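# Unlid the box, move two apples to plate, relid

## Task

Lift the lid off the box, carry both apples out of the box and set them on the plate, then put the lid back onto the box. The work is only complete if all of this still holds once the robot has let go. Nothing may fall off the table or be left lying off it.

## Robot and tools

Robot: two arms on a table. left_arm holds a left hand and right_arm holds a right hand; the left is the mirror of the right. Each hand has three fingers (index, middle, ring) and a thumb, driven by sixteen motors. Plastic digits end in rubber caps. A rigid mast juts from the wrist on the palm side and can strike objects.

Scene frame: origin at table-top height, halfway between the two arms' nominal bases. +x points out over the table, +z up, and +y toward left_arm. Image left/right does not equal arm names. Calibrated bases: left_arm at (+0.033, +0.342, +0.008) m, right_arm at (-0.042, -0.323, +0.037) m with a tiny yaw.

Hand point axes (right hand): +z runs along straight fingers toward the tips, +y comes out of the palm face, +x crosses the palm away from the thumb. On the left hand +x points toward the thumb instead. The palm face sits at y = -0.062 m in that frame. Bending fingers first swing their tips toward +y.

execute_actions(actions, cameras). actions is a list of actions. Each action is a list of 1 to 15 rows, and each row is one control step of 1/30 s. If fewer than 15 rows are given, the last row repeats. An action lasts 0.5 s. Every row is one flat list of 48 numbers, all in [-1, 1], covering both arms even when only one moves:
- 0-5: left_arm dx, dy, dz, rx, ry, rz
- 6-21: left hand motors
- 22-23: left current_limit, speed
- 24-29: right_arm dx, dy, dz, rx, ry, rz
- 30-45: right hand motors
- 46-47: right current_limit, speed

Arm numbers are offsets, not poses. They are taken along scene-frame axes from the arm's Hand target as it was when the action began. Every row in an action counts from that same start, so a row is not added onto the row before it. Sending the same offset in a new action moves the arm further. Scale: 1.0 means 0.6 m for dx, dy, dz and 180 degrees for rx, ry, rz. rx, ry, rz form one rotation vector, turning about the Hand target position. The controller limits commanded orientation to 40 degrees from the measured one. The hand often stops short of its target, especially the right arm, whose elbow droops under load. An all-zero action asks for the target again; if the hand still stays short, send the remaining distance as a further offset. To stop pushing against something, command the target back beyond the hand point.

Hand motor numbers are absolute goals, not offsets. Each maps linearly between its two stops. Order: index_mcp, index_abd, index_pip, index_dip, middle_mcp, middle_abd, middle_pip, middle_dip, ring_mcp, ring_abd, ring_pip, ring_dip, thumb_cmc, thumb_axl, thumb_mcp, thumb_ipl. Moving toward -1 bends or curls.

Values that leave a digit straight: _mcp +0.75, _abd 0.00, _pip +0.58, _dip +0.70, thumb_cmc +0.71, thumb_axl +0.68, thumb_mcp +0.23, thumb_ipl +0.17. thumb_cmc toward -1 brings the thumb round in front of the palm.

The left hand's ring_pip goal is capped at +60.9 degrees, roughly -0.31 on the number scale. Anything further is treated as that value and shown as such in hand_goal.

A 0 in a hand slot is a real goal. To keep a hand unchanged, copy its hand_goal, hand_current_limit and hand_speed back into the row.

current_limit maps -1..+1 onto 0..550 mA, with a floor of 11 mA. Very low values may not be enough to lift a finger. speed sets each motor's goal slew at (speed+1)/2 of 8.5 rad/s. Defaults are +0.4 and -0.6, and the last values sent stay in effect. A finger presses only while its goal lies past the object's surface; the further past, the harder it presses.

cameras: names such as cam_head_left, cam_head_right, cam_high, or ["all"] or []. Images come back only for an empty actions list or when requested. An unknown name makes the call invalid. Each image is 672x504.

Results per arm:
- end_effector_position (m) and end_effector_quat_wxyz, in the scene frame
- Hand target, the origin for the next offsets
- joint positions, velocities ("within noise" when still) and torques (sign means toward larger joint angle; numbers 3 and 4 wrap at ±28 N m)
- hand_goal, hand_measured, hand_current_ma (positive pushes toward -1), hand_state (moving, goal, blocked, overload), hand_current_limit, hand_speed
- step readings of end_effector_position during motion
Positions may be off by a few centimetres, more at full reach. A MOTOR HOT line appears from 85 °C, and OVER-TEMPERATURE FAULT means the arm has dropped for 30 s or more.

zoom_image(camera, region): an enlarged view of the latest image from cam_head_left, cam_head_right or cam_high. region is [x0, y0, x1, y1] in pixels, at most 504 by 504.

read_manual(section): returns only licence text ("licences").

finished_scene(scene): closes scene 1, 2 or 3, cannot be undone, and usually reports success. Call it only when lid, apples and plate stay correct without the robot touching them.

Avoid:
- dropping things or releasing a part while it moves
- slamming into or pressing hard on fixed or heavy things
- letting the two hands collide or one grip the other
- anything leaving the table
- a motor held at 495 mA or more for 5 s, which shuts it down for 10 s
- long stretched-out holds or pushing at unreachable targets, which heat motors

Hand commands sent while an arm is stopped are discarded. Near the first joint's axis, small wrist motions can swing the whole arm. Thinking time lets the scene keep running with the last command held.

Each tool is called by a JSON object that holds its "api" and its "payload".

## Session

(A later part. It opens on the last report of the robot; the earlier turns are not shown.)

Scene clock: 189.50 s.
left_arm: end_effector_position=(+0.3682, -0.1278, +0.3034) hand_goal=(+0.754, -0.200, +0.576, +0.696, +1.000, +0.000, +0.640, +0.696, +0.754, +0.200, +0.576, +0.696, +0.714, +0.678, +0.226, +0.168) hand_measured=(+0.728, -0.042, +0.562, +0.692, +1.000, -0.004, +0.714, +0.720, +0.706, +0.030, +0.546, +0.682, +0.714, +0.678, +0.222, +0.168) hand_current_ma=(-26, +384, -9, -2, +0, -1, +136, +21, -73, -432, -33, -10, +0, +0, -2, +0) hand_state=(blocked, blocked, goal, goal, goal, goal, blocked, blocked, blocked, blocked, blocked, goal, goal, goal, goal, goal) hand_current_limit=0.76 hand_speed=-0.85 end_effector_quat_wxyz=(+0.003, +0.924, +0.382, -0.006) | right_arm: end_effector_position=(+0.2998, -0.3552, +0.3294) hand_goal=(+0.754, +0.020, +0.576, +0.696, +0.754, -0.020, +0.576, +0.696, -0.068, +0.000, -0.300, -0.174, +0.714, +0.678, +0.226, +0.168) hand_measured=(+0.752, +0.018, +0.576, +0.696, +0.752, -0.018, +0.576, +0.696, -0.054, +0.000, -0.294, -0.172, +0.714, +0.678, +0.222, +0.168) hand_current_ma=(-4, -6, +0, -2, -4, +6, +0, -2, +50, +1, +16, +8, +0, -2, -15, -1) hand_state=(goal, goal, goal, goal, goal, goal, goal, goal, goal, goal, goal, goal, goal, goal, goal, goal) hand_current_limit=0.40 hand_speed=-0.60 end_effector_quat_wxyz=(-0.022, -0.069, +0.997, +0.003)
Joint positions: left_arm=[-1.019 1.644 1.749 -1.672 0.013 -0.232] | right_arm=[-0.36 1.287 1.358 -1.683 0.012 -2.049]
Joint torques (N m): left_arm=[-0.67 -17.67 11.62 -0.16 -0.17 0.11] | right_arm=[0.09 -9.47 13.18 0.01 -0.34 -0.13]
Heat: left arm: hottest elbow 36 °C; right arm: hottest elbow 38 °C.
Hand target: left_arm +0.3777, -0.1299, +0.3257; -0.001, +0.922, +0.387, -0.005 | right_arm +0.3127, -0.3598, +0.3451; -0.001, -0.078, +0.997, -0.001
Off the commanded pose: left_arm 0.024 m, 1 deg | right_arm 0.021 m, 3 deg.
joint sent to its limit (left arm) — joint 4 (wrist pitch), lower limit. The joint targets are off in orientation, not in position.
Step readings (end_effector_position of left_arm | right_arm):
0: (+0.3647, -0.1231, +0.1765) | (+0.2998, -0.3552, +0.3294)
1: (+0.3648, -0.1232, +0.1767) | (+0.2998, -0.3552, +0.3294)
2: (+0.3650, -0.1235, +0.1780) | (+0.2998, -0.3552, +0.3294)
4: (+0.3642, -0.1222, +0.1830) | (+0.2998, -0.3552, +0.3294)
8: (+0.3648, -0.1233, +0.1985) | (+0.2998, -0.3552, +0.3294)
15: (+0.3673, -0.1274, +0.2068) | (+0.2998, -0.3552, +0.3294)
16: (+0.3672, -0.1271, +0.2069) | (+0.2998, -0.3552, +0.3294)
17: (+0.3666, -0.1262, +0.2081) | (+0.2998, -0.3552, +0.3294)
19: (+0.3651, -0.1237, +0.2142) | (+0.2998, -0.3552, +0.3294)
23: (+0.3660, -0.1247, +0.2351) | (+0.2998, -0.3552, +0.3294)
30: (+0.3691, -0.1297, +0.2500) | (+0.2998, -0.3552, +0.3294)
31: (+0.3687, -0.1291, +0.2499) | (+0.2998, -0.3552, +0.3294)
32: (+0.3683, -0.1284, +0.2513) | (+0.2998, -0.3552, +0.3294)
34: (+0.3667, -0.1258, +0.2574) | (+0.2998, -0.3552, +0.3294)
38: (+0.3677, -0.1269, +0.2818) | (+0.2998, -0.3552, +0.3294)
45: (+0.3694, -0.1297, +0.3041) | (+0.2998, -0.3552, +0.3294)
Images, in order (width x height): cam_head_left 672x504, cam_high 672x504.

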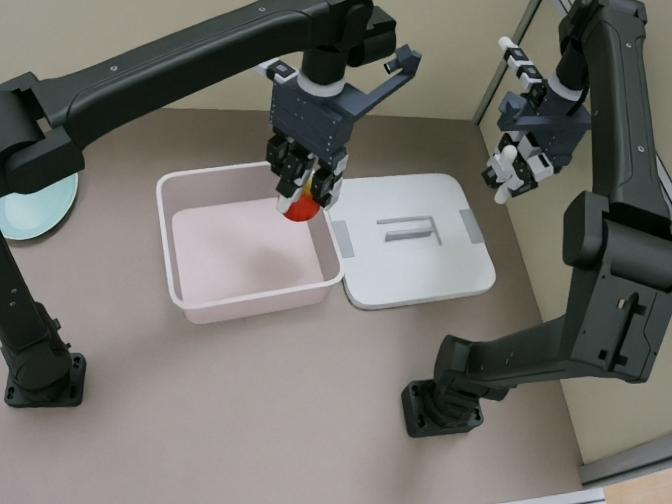

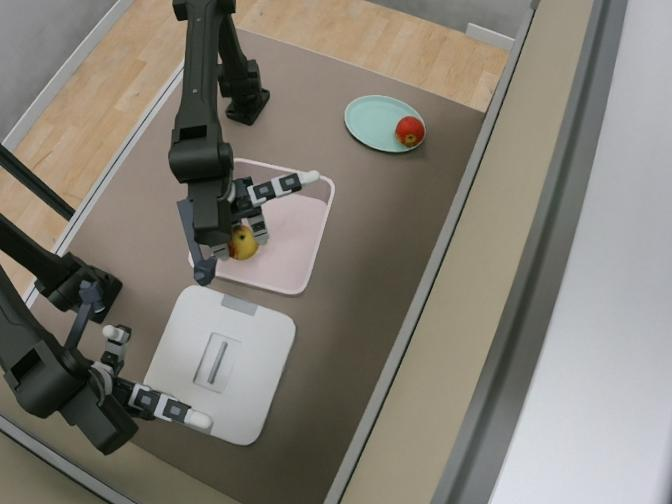

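{"api": "execute_actions", "payload": {"actions": [[[0.02,0.125,0,0,0,0.0417,0.754,-0.2,0.576,0.696,1,0,0.64,0.696,0.754,0.2,0.576,0.696,0.714,0.678,0.226,0.168,0.76,-0.85,0,0,0,0,0,0,0.754,0.02,0.576,0.696,0.754,-0.02,0.576,0.696,-0.068,0,-0.3,-0.174,0.714,0.678,0.226,0.168,0.4,-0.6]],[[0.02,0.125,0,0,0,0.0417,0.754,-0.2,0.576,0.696,1,0,0.64,0.696,0.754,0.2,0.576,0.696,0.714,0.678,0.226,0.168,0.76,-0.85,0,0,0,0,0,0,0.754,0.02,0.576,0.696,0.754,-0.02,0.576,0.696,-0.068,0,-0.3,-0.174,0.714,0.678,0.226,0.168,0.4,-0.6]],[[0.02,0.125,0,0,0,0.0417,0.754,-0.2,0.576,0.696,1,0,0.64,0.696,0.754,0.2,0.576,0.696,0.714,0.678,0.226,0.168,0.76,-0.85,0,0,0,0,0,0,0.754,0.02,0.576,0.696,0.754,-0.02,0.576,0.696,-0.068,0,-0.3,-0.174,0.714,0.678,0.226,0.168,0.4,-0.6]],[[0.02,0.125,0,0,0,0.0417,0.754,-0.2,0.576,0.696,1,0,0.64,0.696,0.754,0.2,0.576,0.696,0.714,0.678,0.226,0.168,0.76,-0.85,0.01,0.05,0,0,0,0,0.754,0.02,0.576,0.696,0.754,-0.02,0.576,0.696,-0.068,0,-0.3,-0.174,0.714,0.678,0.226,0.168,0.4,-0.6]],[[0.02,0.125,0,0,0,0.0417,0.754,-0.2,0.576,0.696,1,0,0.64,0.696,0.754,0.2,0.576,0.696,0.714,0.678,0.226,0.168,0.76,-0.85,0.006,0.08,0,0,0,0,0.754,0.02,0.576,0.696,0.754,-0.02,0.576,0.696,-0.068,0,-0.3,-0.174,0.714,0.678,0.226,0.168,0.4,-0.6]],[[0.02,0.125,0,0,0,0.0417,0.754,-0.2,0.576,0.696,1,0,0.64,0.696,0.754,0.2,0.576,0.696,0.714,0.678,0.226,0.168,0.76,-0.85,0.006,0.078,-0.025,0,0,0,0.754,0.02,0.576,0.696,0.754,-0.02,0.576,0.696,-0.068,0,-0.3,-0.174,0.714,0.678,0.226,0.168,0.4,-0.6]],[[0.02,0.125,0,0,0,0.0417,0.754,-0.2,0.576,0.696,1,0,0.64,0.696,0.754,0.2,0.576,0.696,0.714,0.678,0.226,0.168,0.76,-0.85,0,0,0,0,0,0,0.754,0.02,0.576,0.696,0.754,-0.02,0.576,0.696,-0.068,0,-0.3,-0.174,0.714,0.678,0.226,0.168,0.4,-0.6]],[[0.02,0.125,0,0,0,0.0417,0.754,-0.2,0.576,0.696,1,0,0.64,0.696,0.754,0.2,0.576,0.696,0.714,0.678,0.226,0.168,0.76,-0.85,0,0,0,0,0,0,0.754,0.02,0.576,0.696,0.754,-0.02,0.576,0.696,-0.068,0,-0.3,-0.174,0.714,0.678,0.226,0.168,0.4,-0.6]]], "cameras": ["cam_head_left","cam_high","cam_head_right"]}}

Scene clock: 195.07 s.
left_arm: end_effector_position=(+0.4609, +0.4689, +0.3086) hand_goal=(+0.754, -0.200, +0.576, +0.696, +1.000, +0.000, +0.640, +0.696, +0.754, +0.200, +0.576, +0.696, +0.714, +0.678, +0.226, +0.168) hand_measured=(+0.726, -0.042, +0.560, +0.690, +1.000, -0.002, +0.704, +0.720, +0.704, +0.036, +0.544, +0.680, +0.714, +0.678, +0.222, +0.168) hand_current_ma=(-30, +381, -11, -2, +0, +0, +110, +21, -79, -404, -36, -11, +0, +0, -2, +0) hand_state=(blocked, blocked, goal, goal, goal, goal, blocked, blocked, blocked, blocked, blocked, goal, goal, goal, goal, goal) hand_current_limit=0.76 hand_speed=-0.85 end_effector_quat_wxyz=(+0.000, +0.601, +0.799, -0.007) | right_arm: end_effector_position=(+0.3226, -0.2369, +0.3293) hand_goal=(+0.754, +0.020, +0.576, +0.696, +0.754, -0.020, +0.576, +0.696, -0.068, +0.000, -0.300, -0.174, +0.714, +0.678, +0.226, +0.168) hand_measured=(+0.754, +0.018, +0.576, +0.696, +0.754, -0.018, +0.576, +0.696, -0.054, +0.000, -0.294, -0.172, +0.714, +0.678, +0.222, +0.168) hand_current_ma=(-2, -6, +0, -2, -1, +5, +0, -2, +50, +1, +16, +8, +1, -2, -15, -1) hand_state=(goal, goal, goal, goal, goal, goal, goal, goal, goal, goal, goal, goal, goal, goal, goal, goal) hand_current_limit=0.40 hand_speed=-0.60 end_effector_quat_wxyz=(-0.012, -0.081, +0.997, -0.001)
Joint positions: left_arm=[0.233 1.296 1.39 -1.676 0.01 -0.048] | right_arm=[-0.021 1.286 1.358 -1.666 0.004 -1.735]
Joint torques (N m): left_arm=[-1.67 -9.58 12 -0.02 -0.02 0.14] | right_arm=[0.67 -11.52 8.69 0.75 -0.08 0.21]
Heat: left arm: hottest elbow 36 °C; right arm: hottest elbow 38 °C.
Hand target: left_arm +0.4738, +0.4701, +0.3257; +0.001, +0.605, +0.796, -0.005 | right_arm +0.3259, -0.2351, +0.3301; -0.001, -0.078, +0.997, -0.001
Off the commanded pose: left_arm 0.021 m, 1 deg | right_arm 0.004 m, 1 deg.
joint sent to its limit (left arm) — joint 4 (wrist pitch), lower limit. The joint targets still meet the commanded pose.
Step readings (end_effector_position of left_arm | right_arm):
0: (+0.3682, -0.1278, +0.3034) | (+0.2998, -0.3552, +0.3294)
1: (+0.3684, -0.1276, +0.3034) | (+0.2998, -0.3552, +0.3294)
2: (+0.3690, -0.1264, +0.3036) | (+0.2998, -0.3552, +0.3294)
4: (+0.3725, -0.1183, +0.3028) | (+0.2998, -0.3552, +0.3294)
8: (+0.3818, -0.0822, +0.3035) | (+0.2998, -0.3552, +0.3294)
15: (+0.3931, -0.0557, +0.3212) | (+0.2998, -0.3552, +0.3294)
16: (+0.3928, -0.0555, +0.3218) | (+0.2998, -0.3552, +0.3294)
17: (+0.3930, -0.0536, +0.3208) | (+0.2998, -0.3552, +0.3294)
19: (+0.3916, -0.0431, +0.3148) | (+0.2998, -0.3552, +0.3294)
23: (+0.3939, -0.0063, +0.3068) | (+0.2998, -0.3552, +0.3294)
30: (+0.4045, +0.0187, +0.3190) | (+0.2998, -0.3552, +0.3294)
31: (+0.4039, +0.0190, +0.3194) | (+0.2998, -0.3552, +0.3294)
32: (+0.4047, +0.0212, +0.3188) | (+0.2998, -0.3552, +0.3294)
34: (+0.4042, +0.0313, +0.3145) | (+0.2998, -0.3552, +0.3294)
38: (+0.4080, +0.0706, +0.3096) | (+0.2998, -0.3552, +0.3294)
45: (+0.4162, +0.0951, +0.3198) | (+0.2998, -0.3552, +0.3294)
46: (+0.4155, +0.0948, +0.3197) | (+0.2998, -0.3552, +0.3294)
47: (+0.4166, +0.0977, +0.3190) | (+0.2998, -0.3548, +0.3294)
49: (+0.4172, +0.1077, +0.3150) | (+0.3007, -0.3512, +0.3294)
53: (+0.4220, +0.1490, +0.3111) | (+0.3034, -0.3368, +0.3296)
60: (+0.4273, +0.1716, +0.3190) | (+0.3051, -0.3296, +0.3298)
61: (+0.4270, +0.1711, +0.3188) | (+0.3055, -0.3295, +0.3298)
62: (+0.4280, +0.1742, +0.3181) | (+0.3062, -0.3268, +0.3298)
64: (+0.4285, +0.1844, +0.3151) | (+0.3087, -0.3193, +0.3297)
68: (+0.4346, +0.2263, +0.3132) | (+0.3115, -0.2948, +0.3296)
75: (+0.4386, +0.2467, +0.3173) | (+0.3137, -0.2829, +0.3295)
76: (+0.4385, +0.2460, +0.3171) | (+0.3144, -0.2828, +0.3294)
77: (+0.4394, +0.2497, +0.3170) | (+0.3146, -0.2803, +0.3294)
79: (+0.4413, +0.2600, +0.3161) | (+0.3166, -0.2729, +0.3294)
83: (+0.4469, +0.3027, +0.3158) | (+0.3187, -0.2487, +0.3295)
90: (+0.4491, +0.3222, +0.3161) | (+0.3206, -0.2367, +0.3294)
91: (+0.4491, +0.3216, +0.3159) | (+0.3214, -0.2368, +0.3293)
92: (+0.4494, +0.3257, +0.3159) | (+0.3216, -0.2368, +0.3293)
94: (+0.4501, +0.3360, +0.3156) | (+0.3219, -0.2368, +0.3293)
98: (+0.4491, +0.3788, +0.3159) | (+0.3223, -0.2369, +0.3293)
105: (+0.4491, +0.3972, +0.3128) | (+0.3226, -0.2369, +0.3293)
106: (+0.4496, +0.3964, +0.3119) | (+0.3226, -0.2369, +0.3293)
107: (+0.4498, +0.4004, +0.3113) | (+0.3226, -0.2369, +0.3293)
109: (+0.4528, +0.4109, +0.3110) | (+0.3226, -0.2369, +0.3293)
113: (+0.4567, +0.4516, +0.3101) | (+0.3226, -0.2369, +0.3293)
120: (+0.4592, +0.4702, +0.3063) | (+0.3226, -0.2369, +0.3293)

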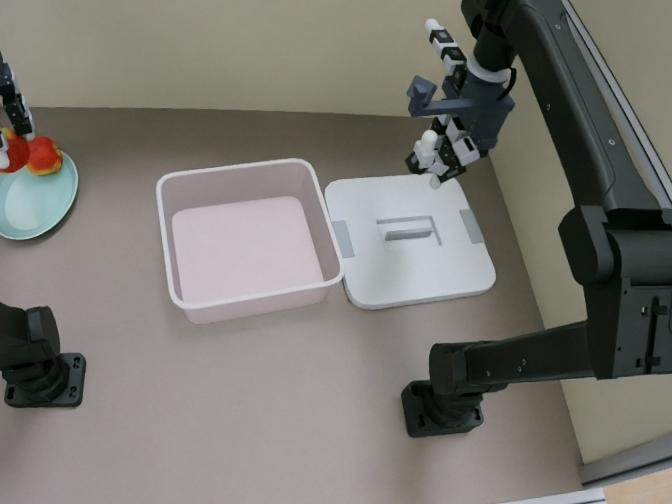

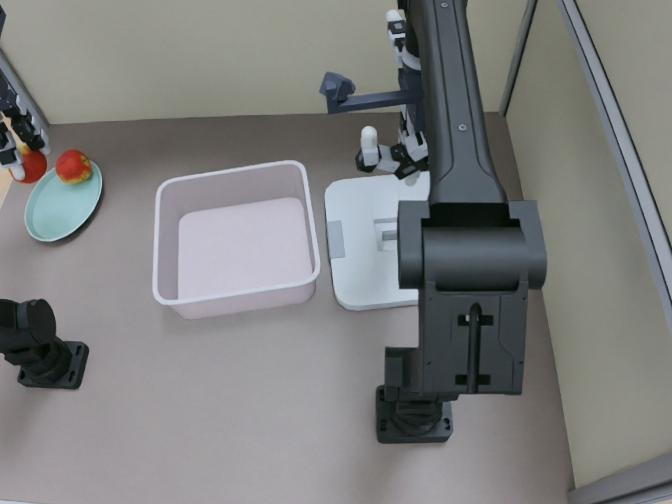

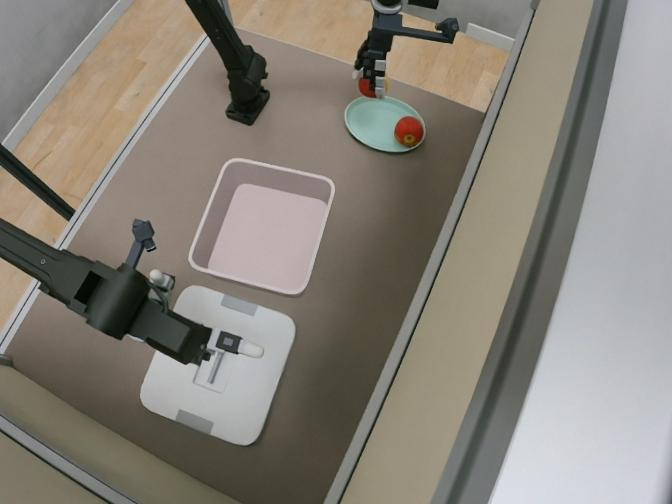

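{"api": "execute_actions", "payload": {"actions": [[[0,-0.015,-0.1,0,0,0,0.754,-0.2,0.576,0.696,1,0,0.64,0.696,0.754,0.2,0.576,0.696,0.714,0.678,0.226,0.168,0.76,-0.85,-0.002,-0.003,-0.1,0,0,0,0.754,0.02,0.576,0.696,0.754,-0.02,0.576,0.696,-0.068,0,-0.3,-0.174,0.714,0.678,0.226,0.168,0.4,-0.6]],[[0,0,-0.1,0,0,0,0.754,-0.2,0.576,0.696,1,0,0.64,0.696,0.754,0.2,0.576,0.696,0.714,0.678,0.226,0.168,0.76,-0.85,0,0,-0.1,0,0,0,0.754,0.02,0.576,0.696,0.754,-0.02,0.576,0.696,-0.068,0,-0.3,-0.174,0.714,0.678,0.226,0.168,0.4,-0.6]]], "cameras": ["cam_head_left","cam_high","cam_head_right"]}}

{"api": "zoom_image", "payload": {"camera": "cam_high", "region": [300, 20, 450, 170]}}

{"api": "zoom_image", "payload": {"camera": "cam_head_left", "region": [340, 150, 480, 290]}}

Scene clock: 197.13 s.
left_arm: end_effector_position=(+0.4656, +0.4629, +0.2025) hand_goal=(+0.754, -0.200, +0.576, +0.696, +1.000, +0.000, +0.640, +0.696, +0.754, +0.200, +0.576, +0.696, +0.714, +0.678, +0.226, +0.168) hand_measured=(+0.726, -0.042, +0.560, +0.690, +1.000, -0.002, +0.704, +0.720, +0.704, +0.036, +0.544, +0.680, +0.714, +0.678, +0.222, +0.168) hand_current_ma=(-30, +381, -11, -2, +0, +0, +110, +21, -79, -404, -36, -11, +0, +0, -2, +0) hand_state=(blocked, blocked, goal, goal, goal, goal, blocked, blocked, blocked, blocked, blocked, goal, goal, goal, goal, goal) hand_current_limit=0.76 hand_speed=-0.85 end_effector_quat_wxyz=(-0.004, +0.605, +0.796, -0.014) | right_arm: end_effector_position=(+0.3203, -0.2369, +0.2140) hand_goal=(+0.754, +0.020, +0.576, +0.696, +0.754, -0.020, +0.576, +0.696, -0.068, +0.000, -0.300, -0.174, +0.714, +0.678, +0.226, +0.168) hand_measured=(+0.754, +0.018, +0.576, +0.696, +0.754, -0.018, +0.576, +0.696, -0.054, +0.000, -0.294, -0.172, +0.714, +0.678, +0.222, +0.168) hand_current_ma=(-2, -6, +0, -2, -1, +5, +0, -2, +50, +1, +16, +8, +1, -2, -15, -1) hand_state=(goal, goal, goal, goal, goal, goal, goal, goal, goal, goal, goal, goal, goal, goal, goal, goal) hand_current_limit=0.40 hand_speed=-0.60 end_effector_quat_wxyz=(-0.005, -0.081, +0.997, -0.002)
Joint positions: left_arm=[0.217 1.325 1.141 -1.412 0.012 -0.052] | right_arm=[-0.021 1.296 1.062 -1.347 0.004 -1.735]
Joint torques (N m): left_arm=[-2.2 -10.4 8.9 0.54 0.03 -0.02] | right_arm=[0.26 -10.11 8.44 0.8 -0.08 0.14]
Heat: left arm: hottest elbow 37 °C; right arm: hottest elbow 37 °C.
Hand target: left_arm +0.4738, +0.4611, +0.2057; +0.001, +0.605, +0.796, -0.005 | right_arm +0.3247, -0.2369, +0.2100; -0.001, -0.078, +0.997, -0.001
Off the commanded pose: left_arm 0.009 m, 1 deg | right_arm 0.006 m, 1 deg.
Step readings (end_effector_position of left_arm | right_arm):
0: (+0.4609, +0.4689, +0.3086) | (+0.3226, -0.2369, +0.3293)
1: (+0.4613, +0.4690, +0.3088) | (+0.3226, -0.2369, +0.3287)
2: (+0.4616, +0.4690, +0.3081) | (+0.3237, -0.2369, +0.3259)
4: (+0.4653, +0.4692, +0.3024) | (+0.3243, -0.2369, +0.3133)
8: (+0.4647, +0.4652, +0.2768) | (+0.3169, -0.2369, +0.2822)
15: (+0.4654, +0.4627, +0.2638) | (+0.3196, -0.2369, +0.2732)
16: (+0.4660, +0.4628, +0.2637) | (+0.3199, -0.2369, +0.2726)
17: (+0.4672, +0.4631, +0.2609) | (+0.3210, -0.2369, +0.2698)
19: (+0.4697, +0.4637, +0.2489) | (+0.3233, -0.2369, +0.2575)
23: (+0.4641, +0.4624, +0.2148) | (+0.3153, -0.2369, +0.2264)
30: (+0.4645, +0.4626, +0.2021) | (+0.3191, -0.2369, +0.2140)

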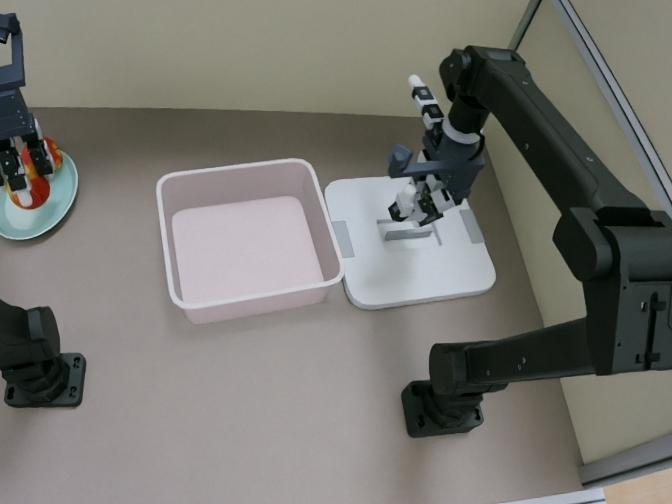

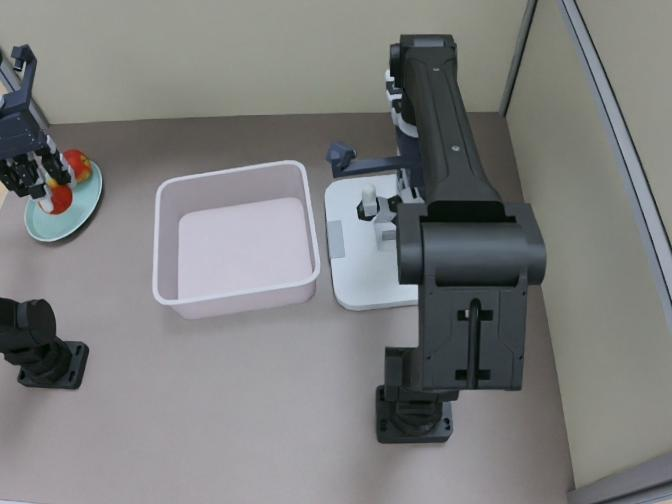

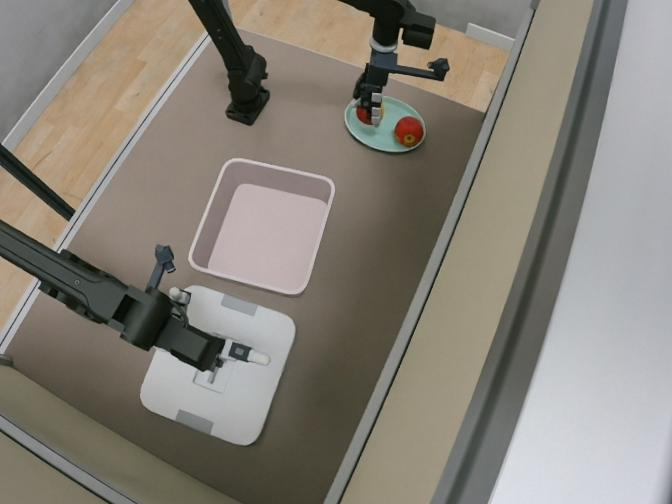

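Scaled by 3.360 from the camera's 672x504 image, which has a finer 960x720 frame.

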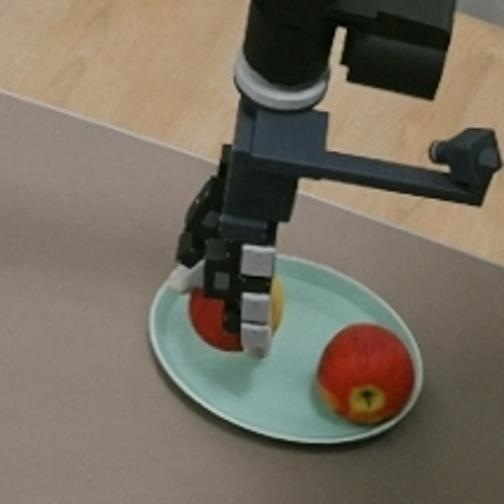

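Scaled by 3.600 from the camera's 672x504 image, which has a finer 960x720 frame.

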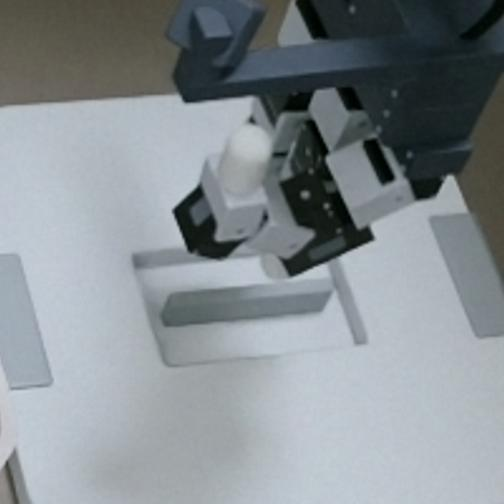

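{"api": "execute_actions", "payload": {"actions": [[[0,0,-0.04,0,0,0,0.754,-0.2,0.576,0.696,1,0,0.64,0.696,0.754,0.2,0.576,0.696,0.714,0.678,0.226,0.168,0.76,-0.85,0.002,-0.002,-0.06,0,0,0,0.754,0.02,0.576,0.696,0.754,-0.02,0.576,0.696,-0.068,0,-0.3,-0.174,0.714,0.678,0.226,0.168,0.4,-0.6]],[[0,0,-0.012,0,0,0,0.754,-0.2,0.576,0.696,1,0,0.64,0.696,0.754,0.2,0.576,0.696,0.714,0.678,0.226,0.168,0.76,-0.85,0,0,0,0,0,0,0.754,0.02,0.576,0.696,0.754,-0.02,0.576,0.696,-0.068,0,-0.3,-0.174,0.714,0.678,0.226,0.168,0.4,-0.6]]], "cameras": ["cam_head_left","cam_high","cam_head_right"]}}

{"api": "zoom_image", "payload": {"camera": "cam_high", "region": [300, 20, 450, 170]}}

{"api": "zoom_image", "payload": {"camera": "cam_head_left", "region": [340, 150, 480, 290]}}

Scene clock: 198.90 s.
left_arm: end_effector_position=(+0.4676, +0.4633, +0.1787) hand_goal=(+0.754, -0.200, +0.576, +0.696, +1.000, +0.000, +0.640, +0.696, +0.754, +0.200, +0.576, +0.696, +0.714, +0.678, +0.226, +0.168) hand_measured=(+0.726, -0.042, +0.560, +0.690, +1.000, -0.002, +0.704, +0.720, +0.704, +0.036, +0.544, +0.680, +0.714, +0.678, +0.222, +0.168) hand_current_ma=(-30, +381, -11, -2, +0, +0, +110, +21, -79, -404, -36, -11, +0, +0, -2, +0) hand_state=(blocked, blocked, goal, goal, goal, goal, blocked, blocked, blocked, blocked, blocked, goal, goal, goal, goal, goal) hand_current_limit=0.76 hand_speed=-0.85 end_effector_quat_wxyz=(+0.002, +0.606, +0.796, -0.007) | right_arm: end_effector_position=(+0.3227, -0.2369, +0.1798) hand_goal=(+0.754, +0.020, +0.576, +0.696, +0.754, -0.020, +0.576, +0.696, -0.068, +0.000, -0.300, -0.174, +0.714, +0.678, +0.226, +0.168) hand_measured=(+0.754, +0.018, +0.576, +0.696, +0.754, -0.018, +0.576, +0.696, -0.054, +0.000, -0.294, -0.172, +0.714, +0.678, +0.222, +0.168) hand_current_ma=(-2, -6, +0, -2, -1, +5, +0, -2, +50, +1, +16, +8, +1, -2, -15, -1) hand_state=(goal, goal, goal, goal, goal, goal, goal, goal, goal, goal, goal, goal, goal, goal, goal, goal) hand_current_limit=0.40 hand_speed=-0.60 end_effector_quat_wxyz=(-0.003, -0.081, +0.997, -0.002)
Joint positions: left_arm=[0.217 1.335 1.083 -1.328 0.012 -0.052] | right_arm=[-0.021 1.325 0.996 -1.246 0.004 -1.735]
Joint torques (N m): left_arm=[-2.14 -9.52 8.23 0.61 0.02 -0.02] | right_arm=[-0.03 -9.99 8.06 0.79 -0.09 0.12]
Heat: left arm: hottest elbow 36 °C; right arm: hottest elbow 37 °C.
Hand target: left_arm +0.4737, +0.4611, +0.1744; +0.001, +0.605, +0.796, -0.005 | right_arm +0.3259, -0.2381, +0.1740; -0.001, -0.078, +0.997, -0.001
Off the commanded pose: left_arm 0.008 m, 0 deg | right_arm 0.007 m, 0 deg.
Step readings (end_effector_position of left_arm | right_arm):
0: (+0.4656, +0.4629, +0.2025) | (+0.3203, -0.2369, +0.2140)
1: (+0.4656, +0.4629, +0.2025) | (+0.3201, -0.2369, +0.2139)
2: (+0.4660, +0.4630, +0.2018) | (+0.3213, -0.2369, +0.2126)
4: (+0.4684, +0.4635, +0.1989) | (+0.3236, -0.2369, +0.2064)
8: (+0.4667, +0.4631, +0.1889) | (+0.3205, -0.2369, +0.1894)
15: (+0.4667, +0.4631, +0.1844) | (+0.3220, -0.2369, +0.1798)
16: (+0.4670, +0.4632, +0.1846) | (+0.3224, -0.2369, +0.1798)
17: (+0.4672, +0.4632, +0.1843) | (+0.3224, -0.2369, +0.1798)
19: (+0.4676, +0.4633, +0.1835) | (+0.3224, -0.2369, +0.1798)
23: (+0.4676, +0.4633, +0.1806) | (+0.3227, -0.2369, +0.1798)
30: (+0.4672, +0.4632, +0.1785) | (+0.3227, -0.2369, +0.1798)

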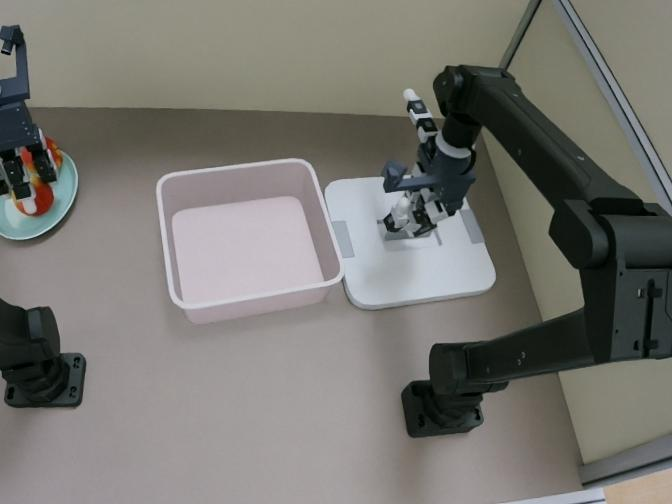

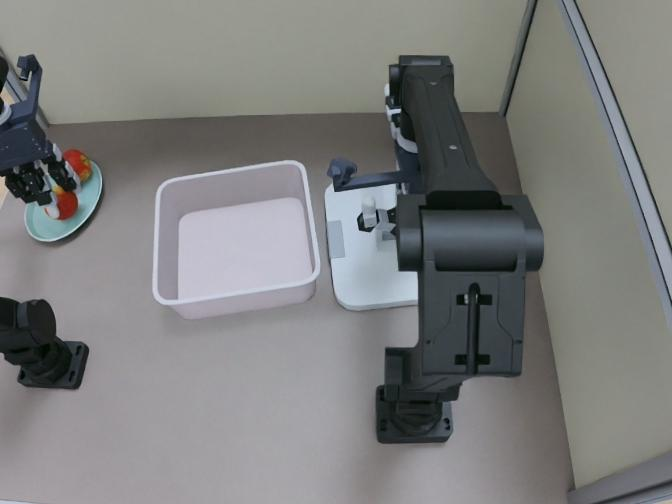

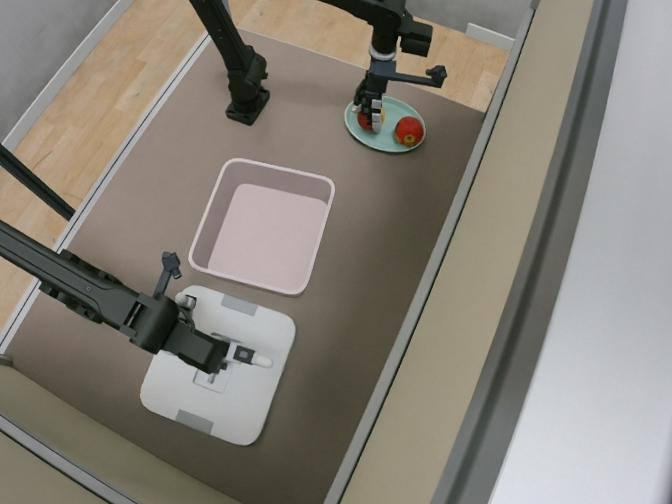

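Scaled by 3.360 from the camera's 672x504 image, which has a finer 960x720 frame.

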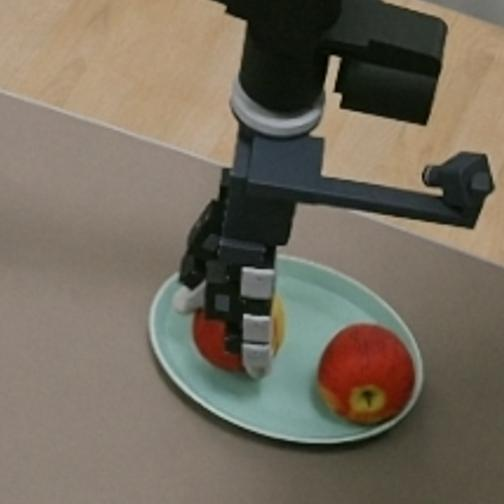

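Scaled by 3.600 from the camera's 672x504 image, which has a finer 960x720 frame.

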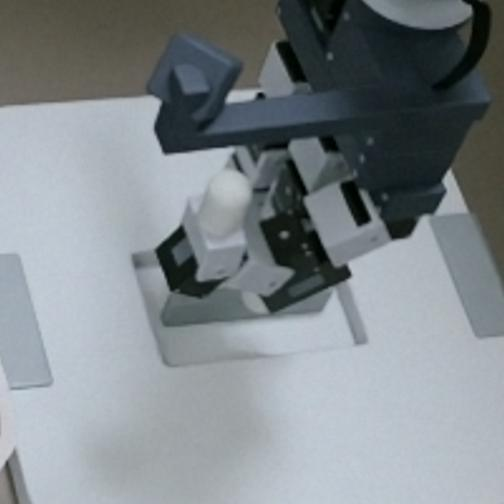

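{"api": "execute_actions", "payload": {"actions": [[[0,0,-0.01,0,0,0,0.754,-0.2,0.576,0.696,1,0,0.64,0.696,0.754,0.2,0.576,0.696,0.714,0.678,0.226,0.168,0.76,-0.85,-0.003,0.016,-0.02,0,0,0,0.754,0.02,0.576,0.696,0.754,-0.02,0.576,0.696,-0.068,0,-0.3,-0.174,0.714,0.678,0.226,0.168,0.4,-0.6]],[[0,0,-0.008,0,0,0,0.754,-0.2,0.576,0.696,1,0,0.64,0.696,0.754,0.2,0.576,0.696,0.714,0.678,0.226,0.168,0.76,-0.85,0,0,0,0,0,0,0.754,0.02,0.576,0.696,0.754,-0.02,0.576,0.696,-0.068,0,-0.3,-0.174,0.714,0.678,0.226,0.168,0.4,-0.6]]], "cameras": ["cam_head_left","cam_high","cam_head_right"]}}

{"api": "zoom_image", "payload": {"camera": "cam_high", "region": [300, 20, 450, 170]}}

{"api": "zoom_image", "payload": {"camera": "cam_head_left", "region": [340, 150, 480, 290]}}

{"api": "zoom_image", "payload": {"camera": "cam_head_right", "region": [0, 100, 140, 240]}}

Scene clock: 200.73 s.
left_arm: end_effector_position=(+0.4676, +0.4633, +0.1690) hand_goal=(+0.754, -0.200, +0.576, +0.696, +1.000, +0.000, +0.640, +0.696, +0.754, +0.200, +0.576, +0.696, +0.714, +0.678, +0.226, +0.168) hand_measured=(+0.726, -0.042, +0.560, +0.690, +1.000, -0.002, +0.704, +0.720, +0.704, +0.036, +0.544, +0.680, +0.714, +0.678, +0.222, +0.168) hand_current_ma=(-30, +381, -11, -2, +0, +0, +110, +21, -79, -404, -36, -11, +0, +0, -2, +0) hand_state=(blocked, blocked, goal, goal, goal, goal, blocked, blocked, blocked, blocked, blocked, goal, goal, goal, goal, goal) hand_current_limit=0.76 hand_speed=-0.85 end_effector_quat_wxyz=(+0.002, +0.606, +0.796, -0.007) | right_arm: end_effector_position=(+0.3220, -0.2334, +0.1706) hand_goal=(+0.754, +0.020, +0.576, +0.696, +0.754, -0.020, +0.576, +0.696, -0.068, +0.000, -0.300, -0.174, +0.714, +0.678, +0.226, +0.168) hand_measured=(+0.754, +0.018, +0.576, +0.696, +0.754, -0.018, +0.576, +0.696, -0.054, +0.000, -0.294, -0.172, +0.714, +0.678, +0.222, +0.168) hand_current_ma=(-2, -6, +0, -2, -1, +5, +0, -2, +50, +1, +16, +8, +1, -2, -15, -1) hand_state=(goal, goal, goal, goal, goal, goal, goal, goal, goal, goal, goal, goal, goal, goal, goal, goal) hand_current_limit=0.40 hand_speed=-0.60 end_effector_quat_wxyz=(+0.001, -0.082, +0.997, -0.002)
Joint positions: left_arm=[0.217 1.341 1.062 -1.3 0.012 -0.052] | right_arm=[-0.011 1.327 0.972 -1.212 0.004 -1.725]
Joint torques (N m): left_arm=[-2.14 -9.47 8.05 0.66 0.01 -0.01] | right_arm=[1.49 -9.52 7.79 0.8 -0.08 0.2]
Heat: left arm: hottest elbow 36 °C; right arm: hottest elbow 37 °C.
Hand target: left_arm +0.4737, +0.4611, +0.1636; +0.001, +0.605, +0.796, -0.005 | right_arm +0.3240, -0.2284, +0.1620; -0.001, -0.078, +0.997, -0.001
Off the commanded pose: left_arm 0.008 m, 0 deg | right_arm 0.010 m, 1 deg.
Step readings (end_effector_position of left_arm | right_arm):
0: (+0.4676, +0.4633, +0.1787) | (+0.3227, -0.2369, +0.1798)
1: (+0.4676, +0.4633, +0.1787) | (+0.3227, -0.2369, +0.1798)
2: (+0.4678, +0.4634, +0.1786) | (+0.3231, -0.2369, +0.1794)
4: (+0.4679, +0.4634, +0.1776) | (+0.3240, -0.2365, +0.1774)
8: (+0.4677, +0.4633, +0.1745) | (+0.3217, -0.2338, +0.1725)
15: (+0.4673, +0.4633, +0.1725) | (+0.3216, -0.2334, +0.1706)
16: (+0.4673, +0.4633, +0.1725) | (+0.3216, -0.2334, +0.1706)
17: (+0.4676, +0.4633, +0.1724) | (+0.3216, -0.2334, +0.1706)
19: (+0.4680, +0.4634, +0.1719) | (+0.3220, -0.2334, +0.1706)
23: (+0.4679, +0.4634, +0.1695) | (+0.3220, -0.2334, +0.1706)
30: (+0.4676, +0.4633, +0.1690) | (+0.3220, -0.2334, +0.1706)

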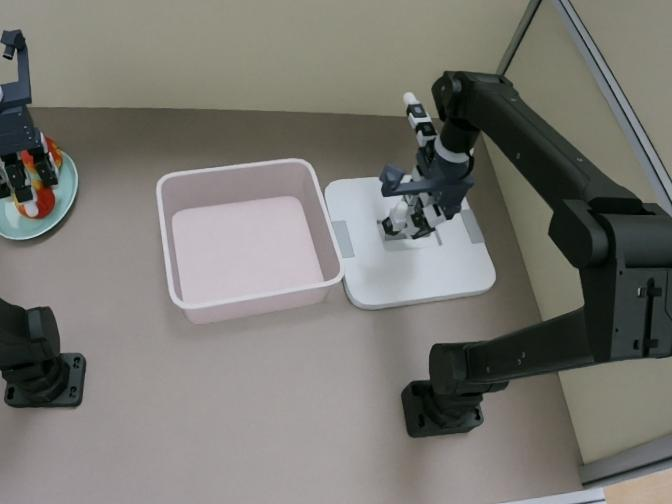

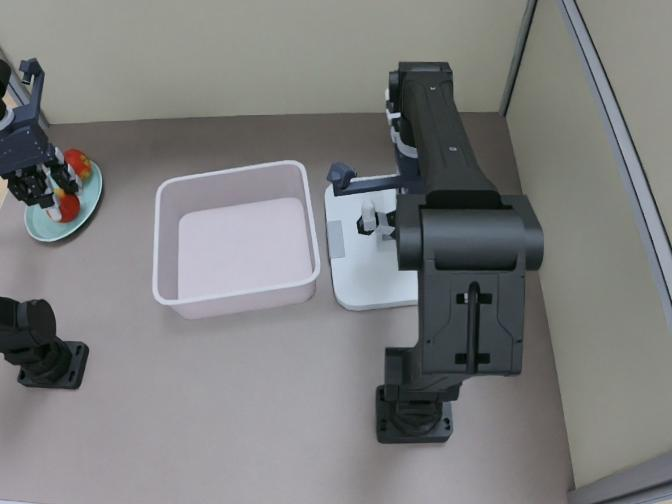

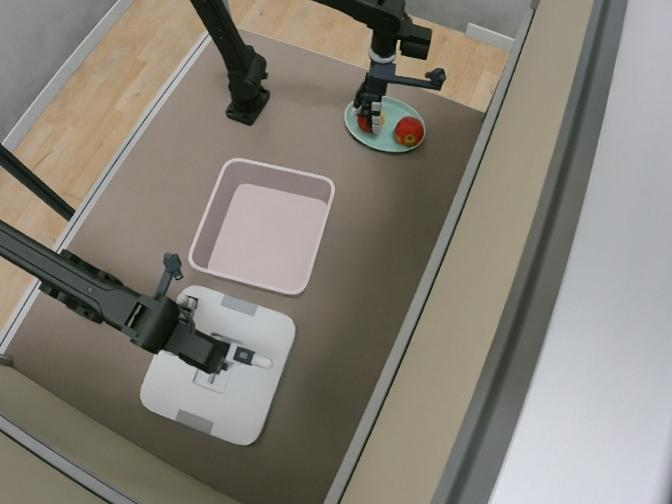

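Scaled by 3.360 from the camera's 672x504 image, which has a finer 960x720 frame.

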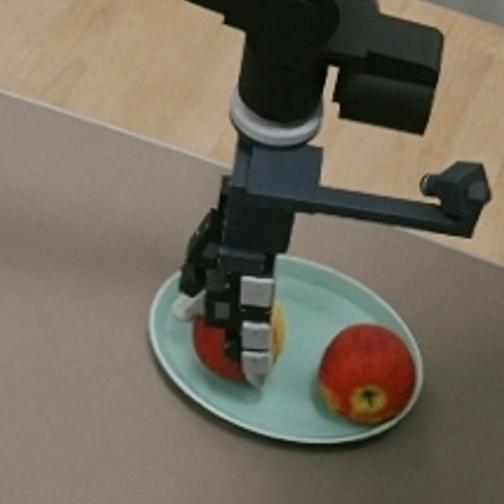

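Scaled by 3.600 from the camera's 672x504 image, which has a finer 960x720 frame.

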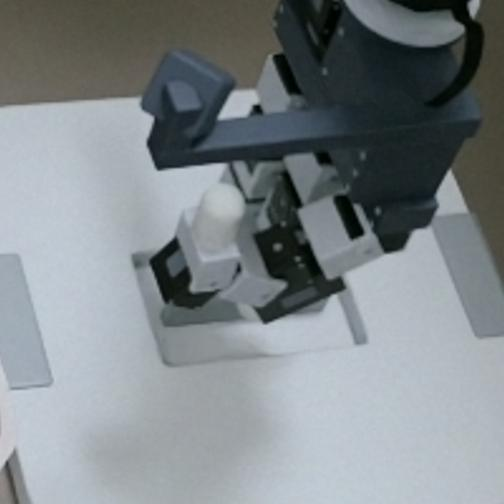

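Scaled by 3.600 from the camera's 672x504 image, which has a finer 960x720 frame.

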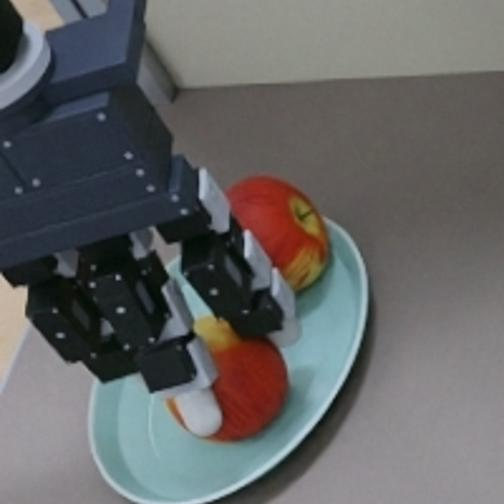

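{"api": "execute_actions", "payload": {"actions": [[[0,0,-0.012,0,0,0,0.754,-0.2,0.576,0.696,1,0,0.64,0.696,0.754,0.2,0.576,0.696,0.714,0.678,0.226,0.168,0.76,-0.85,-0.003,0.002,-0.02,0,0,0,0.754,0.02,0.576,0.696,0.754,-0.02,0.576,0.696,-0.068,0,-0.3,-0.174,0.714,0.678,0.226,0.168,0.4,-0.6]]], "cameras": ["cam_head_left","cam_head_right"]}}

{"api": "zoom_image", "payload": {"camera": "cam_head_left", "region": [340, 150, 480, 290]}}

{"api": "zoom_image", "payload": {"camera": "cam_head_right", "region": [0, 100, 140, 240]}}

Scene clock: 201.73 s.
left_arm: end_effector_position=(+0.4683, +0.4635, +0.1677) hand_goal=(+0.754, -0.200, +0.576, +0.696, +1.000, +0.000, +0.640, +0.696, +0.754, +0.200, +0.576, +0.696, +0.714, +0.678, +0.226, +0.168) hand_measured=(+0.726, -0.042, +0.560, +0.690, +1.000, -0.002, +0.704, +0.720, +0.704, +0.036, +0.544, +0.680, +0.714, +0.678, +0.222, +0.168) hand_current_ma=(-30, +381, -11, -2, +0, +0, +110, +21, -79, -404, -36, -11, +0, +0, -2, +0) hand_state=(blocked, blocked, goal, goal, goal, goal, blocked, blocked, blocked, blocked, blocked, goal, goal, goal, goal, goal) hand_current_limit=0.76 hand_speed=-0.85 end_effector_quat_wxyz=(+0.003, +0.606, +0.796, -0.005) | right_arm: end_effector_position=(+0.3209, -0.2325, +0.1578) hand_goal=(+0.754, +0.020, +0.576, +0.696, +0.754, -0.020, +0.576, +0.696, -0.068, +0.000, -0.300, -0.174, +0.714, +0.678, +0.226, +0.168) hand_measured=(+0.754, +0.018, +0.576, +0.696, +0.754, -0.018, +0.576, +0.696, -0.054, +0.000, -0.294, -0.172, +0.714, +0.678, +0.222, +0.168) hand_current_ma=(-2, -6, +0, -2, -1, +5, +0, -2, +50, +1, +16, +8, +1, -2, -15, -1) hand_state=(goal, goal, goal, goal, goal, goal, goal, goal, goal, goal, goal, goal, goal, goal, goal, goal) hand_current_limit=0.40 hand_speed=-0.60 end_effector_quat_wxyz=(+0.000, -0.078, +0.997, -0.002)
Joint positions: left_arm=[0.217 1.341 1.058 -1.291 0.012 -0.052] | right_arm=[-0.009 1.337 0.946 -1.179 0.004 -1.715]
Joint torques (N m): left_arm=[-2.14 -9 7.28 1.1 0.01 -0.01] | right_arm=[1.49 -9.64 7.69 0.81 -0.08 0.2]
Heat: left arm: hottest elbow 36 °C; right arm: hottest elbow 37 °C.
Hand target: left_arm +0.4737, +0.4611, +0.1565; +0.001, +0.605, +0.796, -0.005 | right_arm +0.3222, -0.2272, +0.1500; -0.001, -0.078, +0.997, -0.001
Off the commanded pose: left_arm 0.013 m, 0 deg | right_arm 0.010 m, 0 deg.
Step readings (end_effector_position of left_arm | right_arm):
0: (+0.4676, +0.4633, +0.1690) | (+0.3220, -0.2334, +0.1706)
1: (+0.4676, +0.4633, +0.1690) | (+0.3220, -0.2334, +0.1706)
2: (+0.4679, +0.4634, +0.1690) | (+0.3223, -0.2334, +0.1700)
4: (+0.4679, +0.4634, +0.1680) | (+0.3229, -0.2332, +0.1676)
8: (+0.4683, +0.4635, +0.1677) | (+0.3206, -0.2328, +0.1611)
15: (+0.4683, +0.4635, +0.1677) | (+0.3209, -0.2325, +0.1578)
Images, in order (width x height): cam_head_left 672x504, cam_head_right 672x504.

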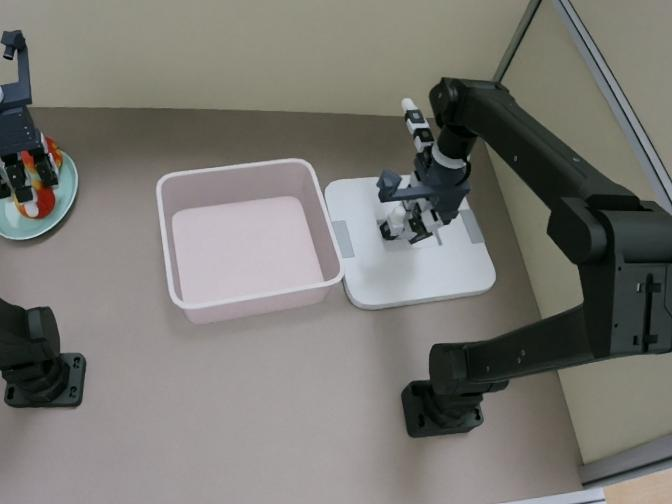

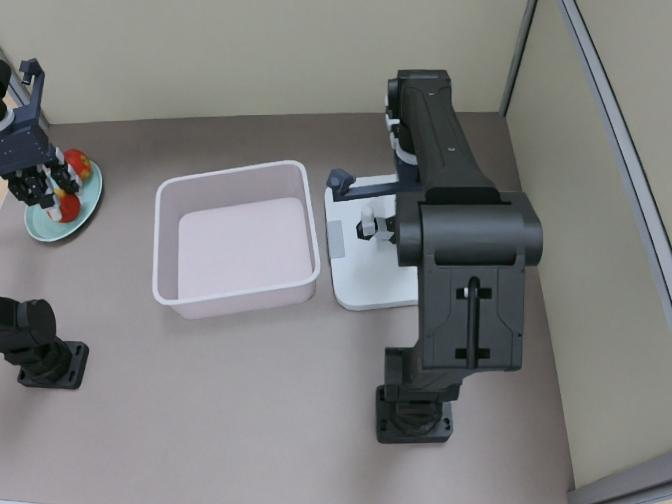

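Scaled by 3.600 from the camera's 672x504 image, which has a finer 960x720 frame.

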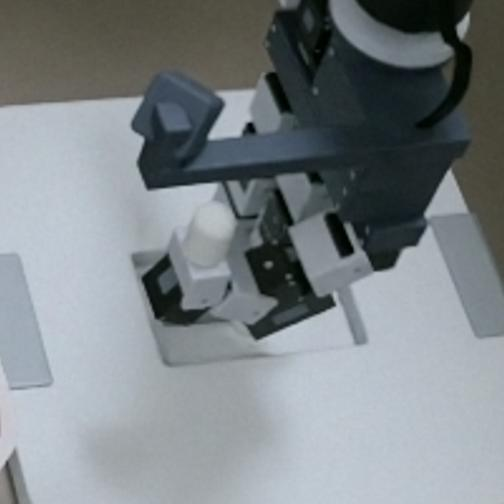

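Scaled by 3.600 from the camera's 672x504 image, which has a finer 960x720 frame.

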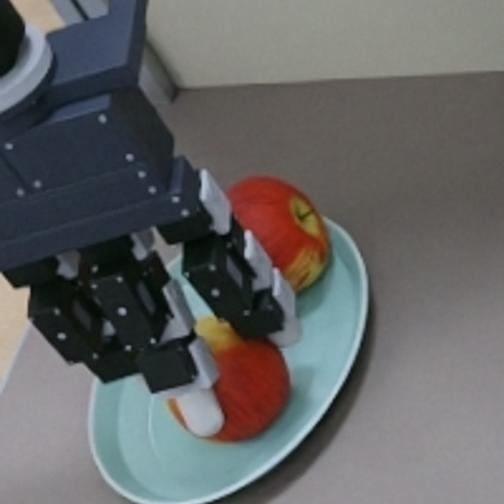

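{"api": "execute_actions", "payload": {"actions": [[[0,0,0.008,0,0,0,0.754,-0.02,0.576,0.696,1,0,0.7,0.696,0.754,0.02,0.576,0.696,0.714,0.678,0.226,0.168,0.3,-0.9,0,0,0,0,0,0,0.754,0.02,0.576,0.696,0.754,-0.02,0.576,0.696,-0.068,0,-0.3,-0.174,0.714,0.678,0.226,0.168,0.4,-0.6]],[[0,0,0,0,0,0,0.754,0.1,0.576,0.696,1,0,0.74,0.696,0.754,-0.1,0.576,0.696,0.714,0.678,0.226,0.168,0.3,-0.92,0,0,0,0,0,0,0.754,0.02,0.576,0.696,0.754,-0.02,0.576,0.696,-0.068,0,-0.3,-0.174,0.714,0.678,0.226,0.168,0.4,-0.6]],[[0,0,0,0,0,0,0.754,0.18,0.576,0.696,1,0,0.82,0.696,0.754,-0.18,0.576,0.696,0.714,0.678,0.226,0.168,0.3,-0.92,0,0,0,0,0,0,0.754,0.02,0.576,0.696,0.754,-0.02,0.576,0.696,-0.068,0,-0.3,-0.174,0.714,0.678,0.226,0.168,0.4,-0.6]]], "cameras": ["cam_head_left","cam_head_right","cam_high"]}}

{"api": "zoom_image", "payload": {"camera": "cam_head_right", "region": [0, 100, 140, 240]}}

{"api": "zoom_image", "payload": {"camera": "cam_high", "region": [300, 20, 450, 170]}}

Scene clock: 203.97 s.
left_arm: end_effector_position=(+0.4683, +0.4632, +0.1677) hand_goal=(+0.754, +0.180, +0.576, +0.696, +1.000, +0.000, +0.820, +0.696, +0.754, -0.180, +0.576, +0.696, +0.714, +0.678, +0.226, +0.168) hand_measured=(+0.748, +0.176, +0.572, +0.694, +0.998, +0.004, +0.814, +0.698, +0.748, -0.178, +0.572, +0.692, +0.714, +0.678, +0.222, +0.168) hand_current_ma=(-2, -1, -1, -1, -1, +1, -3, +1, -2, +0, -1, -1, +0, +0, -2, +0) hand_state=(goal, goal, goal, goal, goal, goal, goal, goal, goal, goal, goal, goal, goal, goal, goal, goal) hand_current_limit=0.30 hand_speed=-0.92 end_effector_quat_wxyz=(+0.004, +0.606, +0.796, -0.006) | right_arm: end_effector_position=(+0.3209, -0.2325, +0.1578) hand_goal=(+0.754, +0.020, +0.576, +0.696, +0.754, -0.020, +0.576, +0.696, -0.068, +0.000, -0.300, -0.174, +0.714, +0.678, +0.226, +0.168) hand_measured=(+0.754, +0.018, +0.576, +0.696, +0.754, -0.018, +0.576, +0.696, -0.054, +0.000, -0.294, -0.172, +0.714, +0.678, +0.222, +0.168) hand_current_ma=(-2, -6, +0, -2, -1, +5, +0, -2, +50, +1, +16, +8, +1, -2, -15, -1) hand_state=(goal, goal, goal, goal, goal, goal, goal, goal, goal, goal, goal, goal, goal, goal, goal, goal) hand_current_limit=0.40 hand_speed=-0.60 end_effector_quat_wxyz=(+0.000, -0.078, +0.997, -0.002)
Joint positions: left_arm=[0.217 1.341 1.058 -1.291 0.013 -0.052] | right_arm=[-0.009 1.337 0.946 -1.179 0.004 -1.715]
Joint torques (N m): left_arm=[-2.14 -9.23 8.05 0.59 -0.04 -0.01] | right_arm=[1.49 -9.58 7.71 0.81 -0.09 0.21]
Heat: left arm: hottest elbow 36 °C; right arm: hottest elbow 36 °C.
Hand target: left_arm +0.4737, +0.4612, +0.1613; +0.001, +0.605, +0.796, -0.005 | right_arm +0.3222, -0.2272, +0.1500; -0.001, -0.078, +0.997, -0.001
Off the commanded pose: left_arm 0.009 m, 0 deg | right_arm 0.010 m, 0 deg.
Step readings (end_effector_position of left_arm | right_arm):
0: (+0.4683, +0.4635, +0.1677) | (+0.3209, -0.2325, +0.1578)
1: (+0.4683, +0.4635, +0.1677) | (+0.3209, -0.2325, +0.1578)
2: (+0.4683, +0.4635, +0.1677) | (+0.3209, -0.2325, +0.1578)
4: (+0.4683, +0.4635, +0.1677) | (+0.3209, -0.2325, +0.1578)
8: (+0.4683, +0.4635, +0.1677) | (+0.3209, -0.2325, +0.1578)
15: (+0.4683, +0.4635, +0.1677) | (+0.3209, -0.2325, +0.1578)
16: (+0.4683, +0.4635, +0.1677) | (+0.3209, -0.2325, +0.1578)
17: (+0.4683, +0.4635, +0.1677) | (+0.3209, -0.2325, +0.1578)
19: (+0.4683, +0.4635, +0.1677) | (+0.3209, -0.2325, +0.1578)
23: (+0.4683, +0.4635, +0.1677) | (+0.3209, -0.2325, +0.1578)
30: (+0.4683, +0.4635, +0.1677) | (+0.3209, -0.2325, +0.1578)
31: (+0.4683, +0.4635, +0.1677) | (+0.3209, -0.2325, +0.1578)
32: (+0.4683, +0.4635, +0.1677) | (+0.3209, -0.2325, +0.1578)
34: (+0.4683, +0.4635, +0.1677) | (+0.3209, -0.2325, +0.1578)
38: (+0.4683, +0.4635, +0.1677) | (+0.3209, -0.2325, +0.1578)
45: (+0.4683, +0.4632, +0.1677) | (+0.3209, -0.2325, +0.1578)

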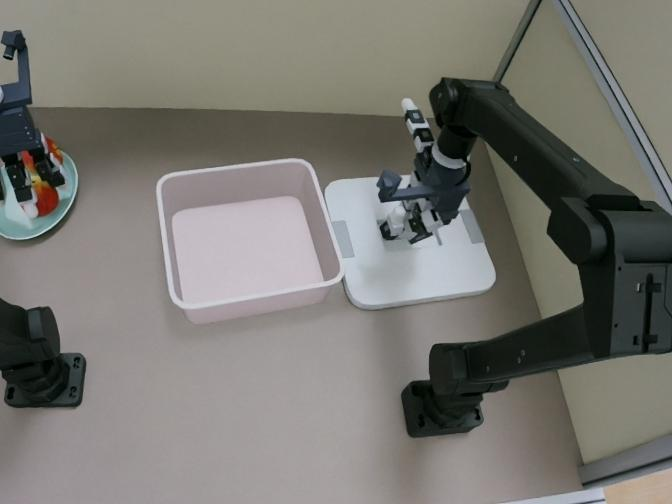

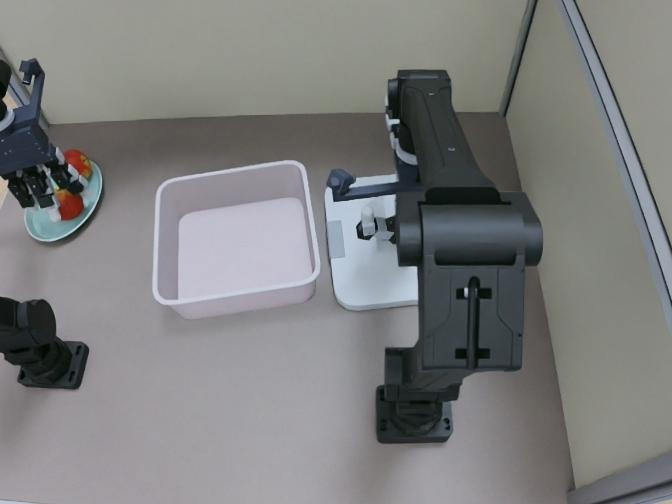

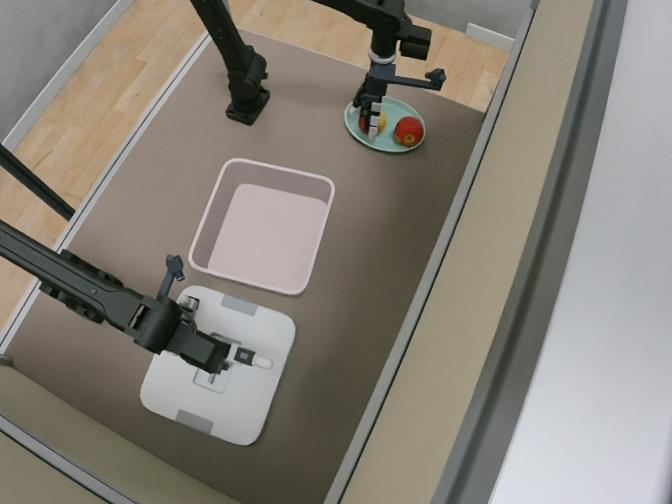

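Scaled by 3.600 from the camera's 672x504 image, which has a finer 960x720 frame.

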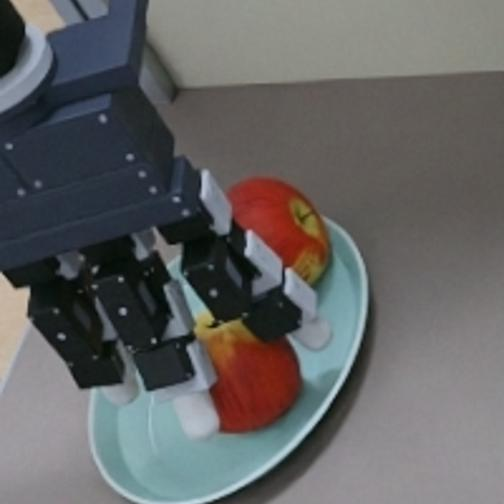

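Scaled by 3.360 from the camera's 672x504 image, which has a finer 960x720 frame.

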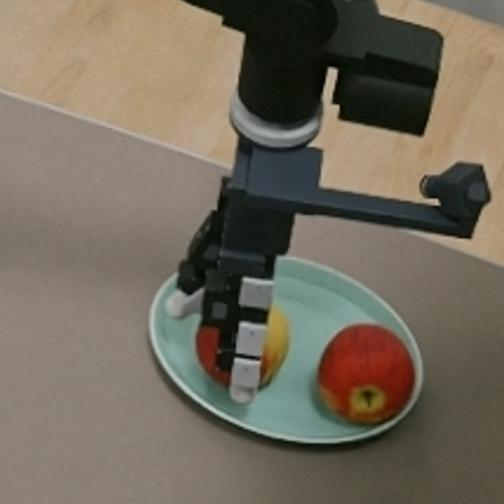

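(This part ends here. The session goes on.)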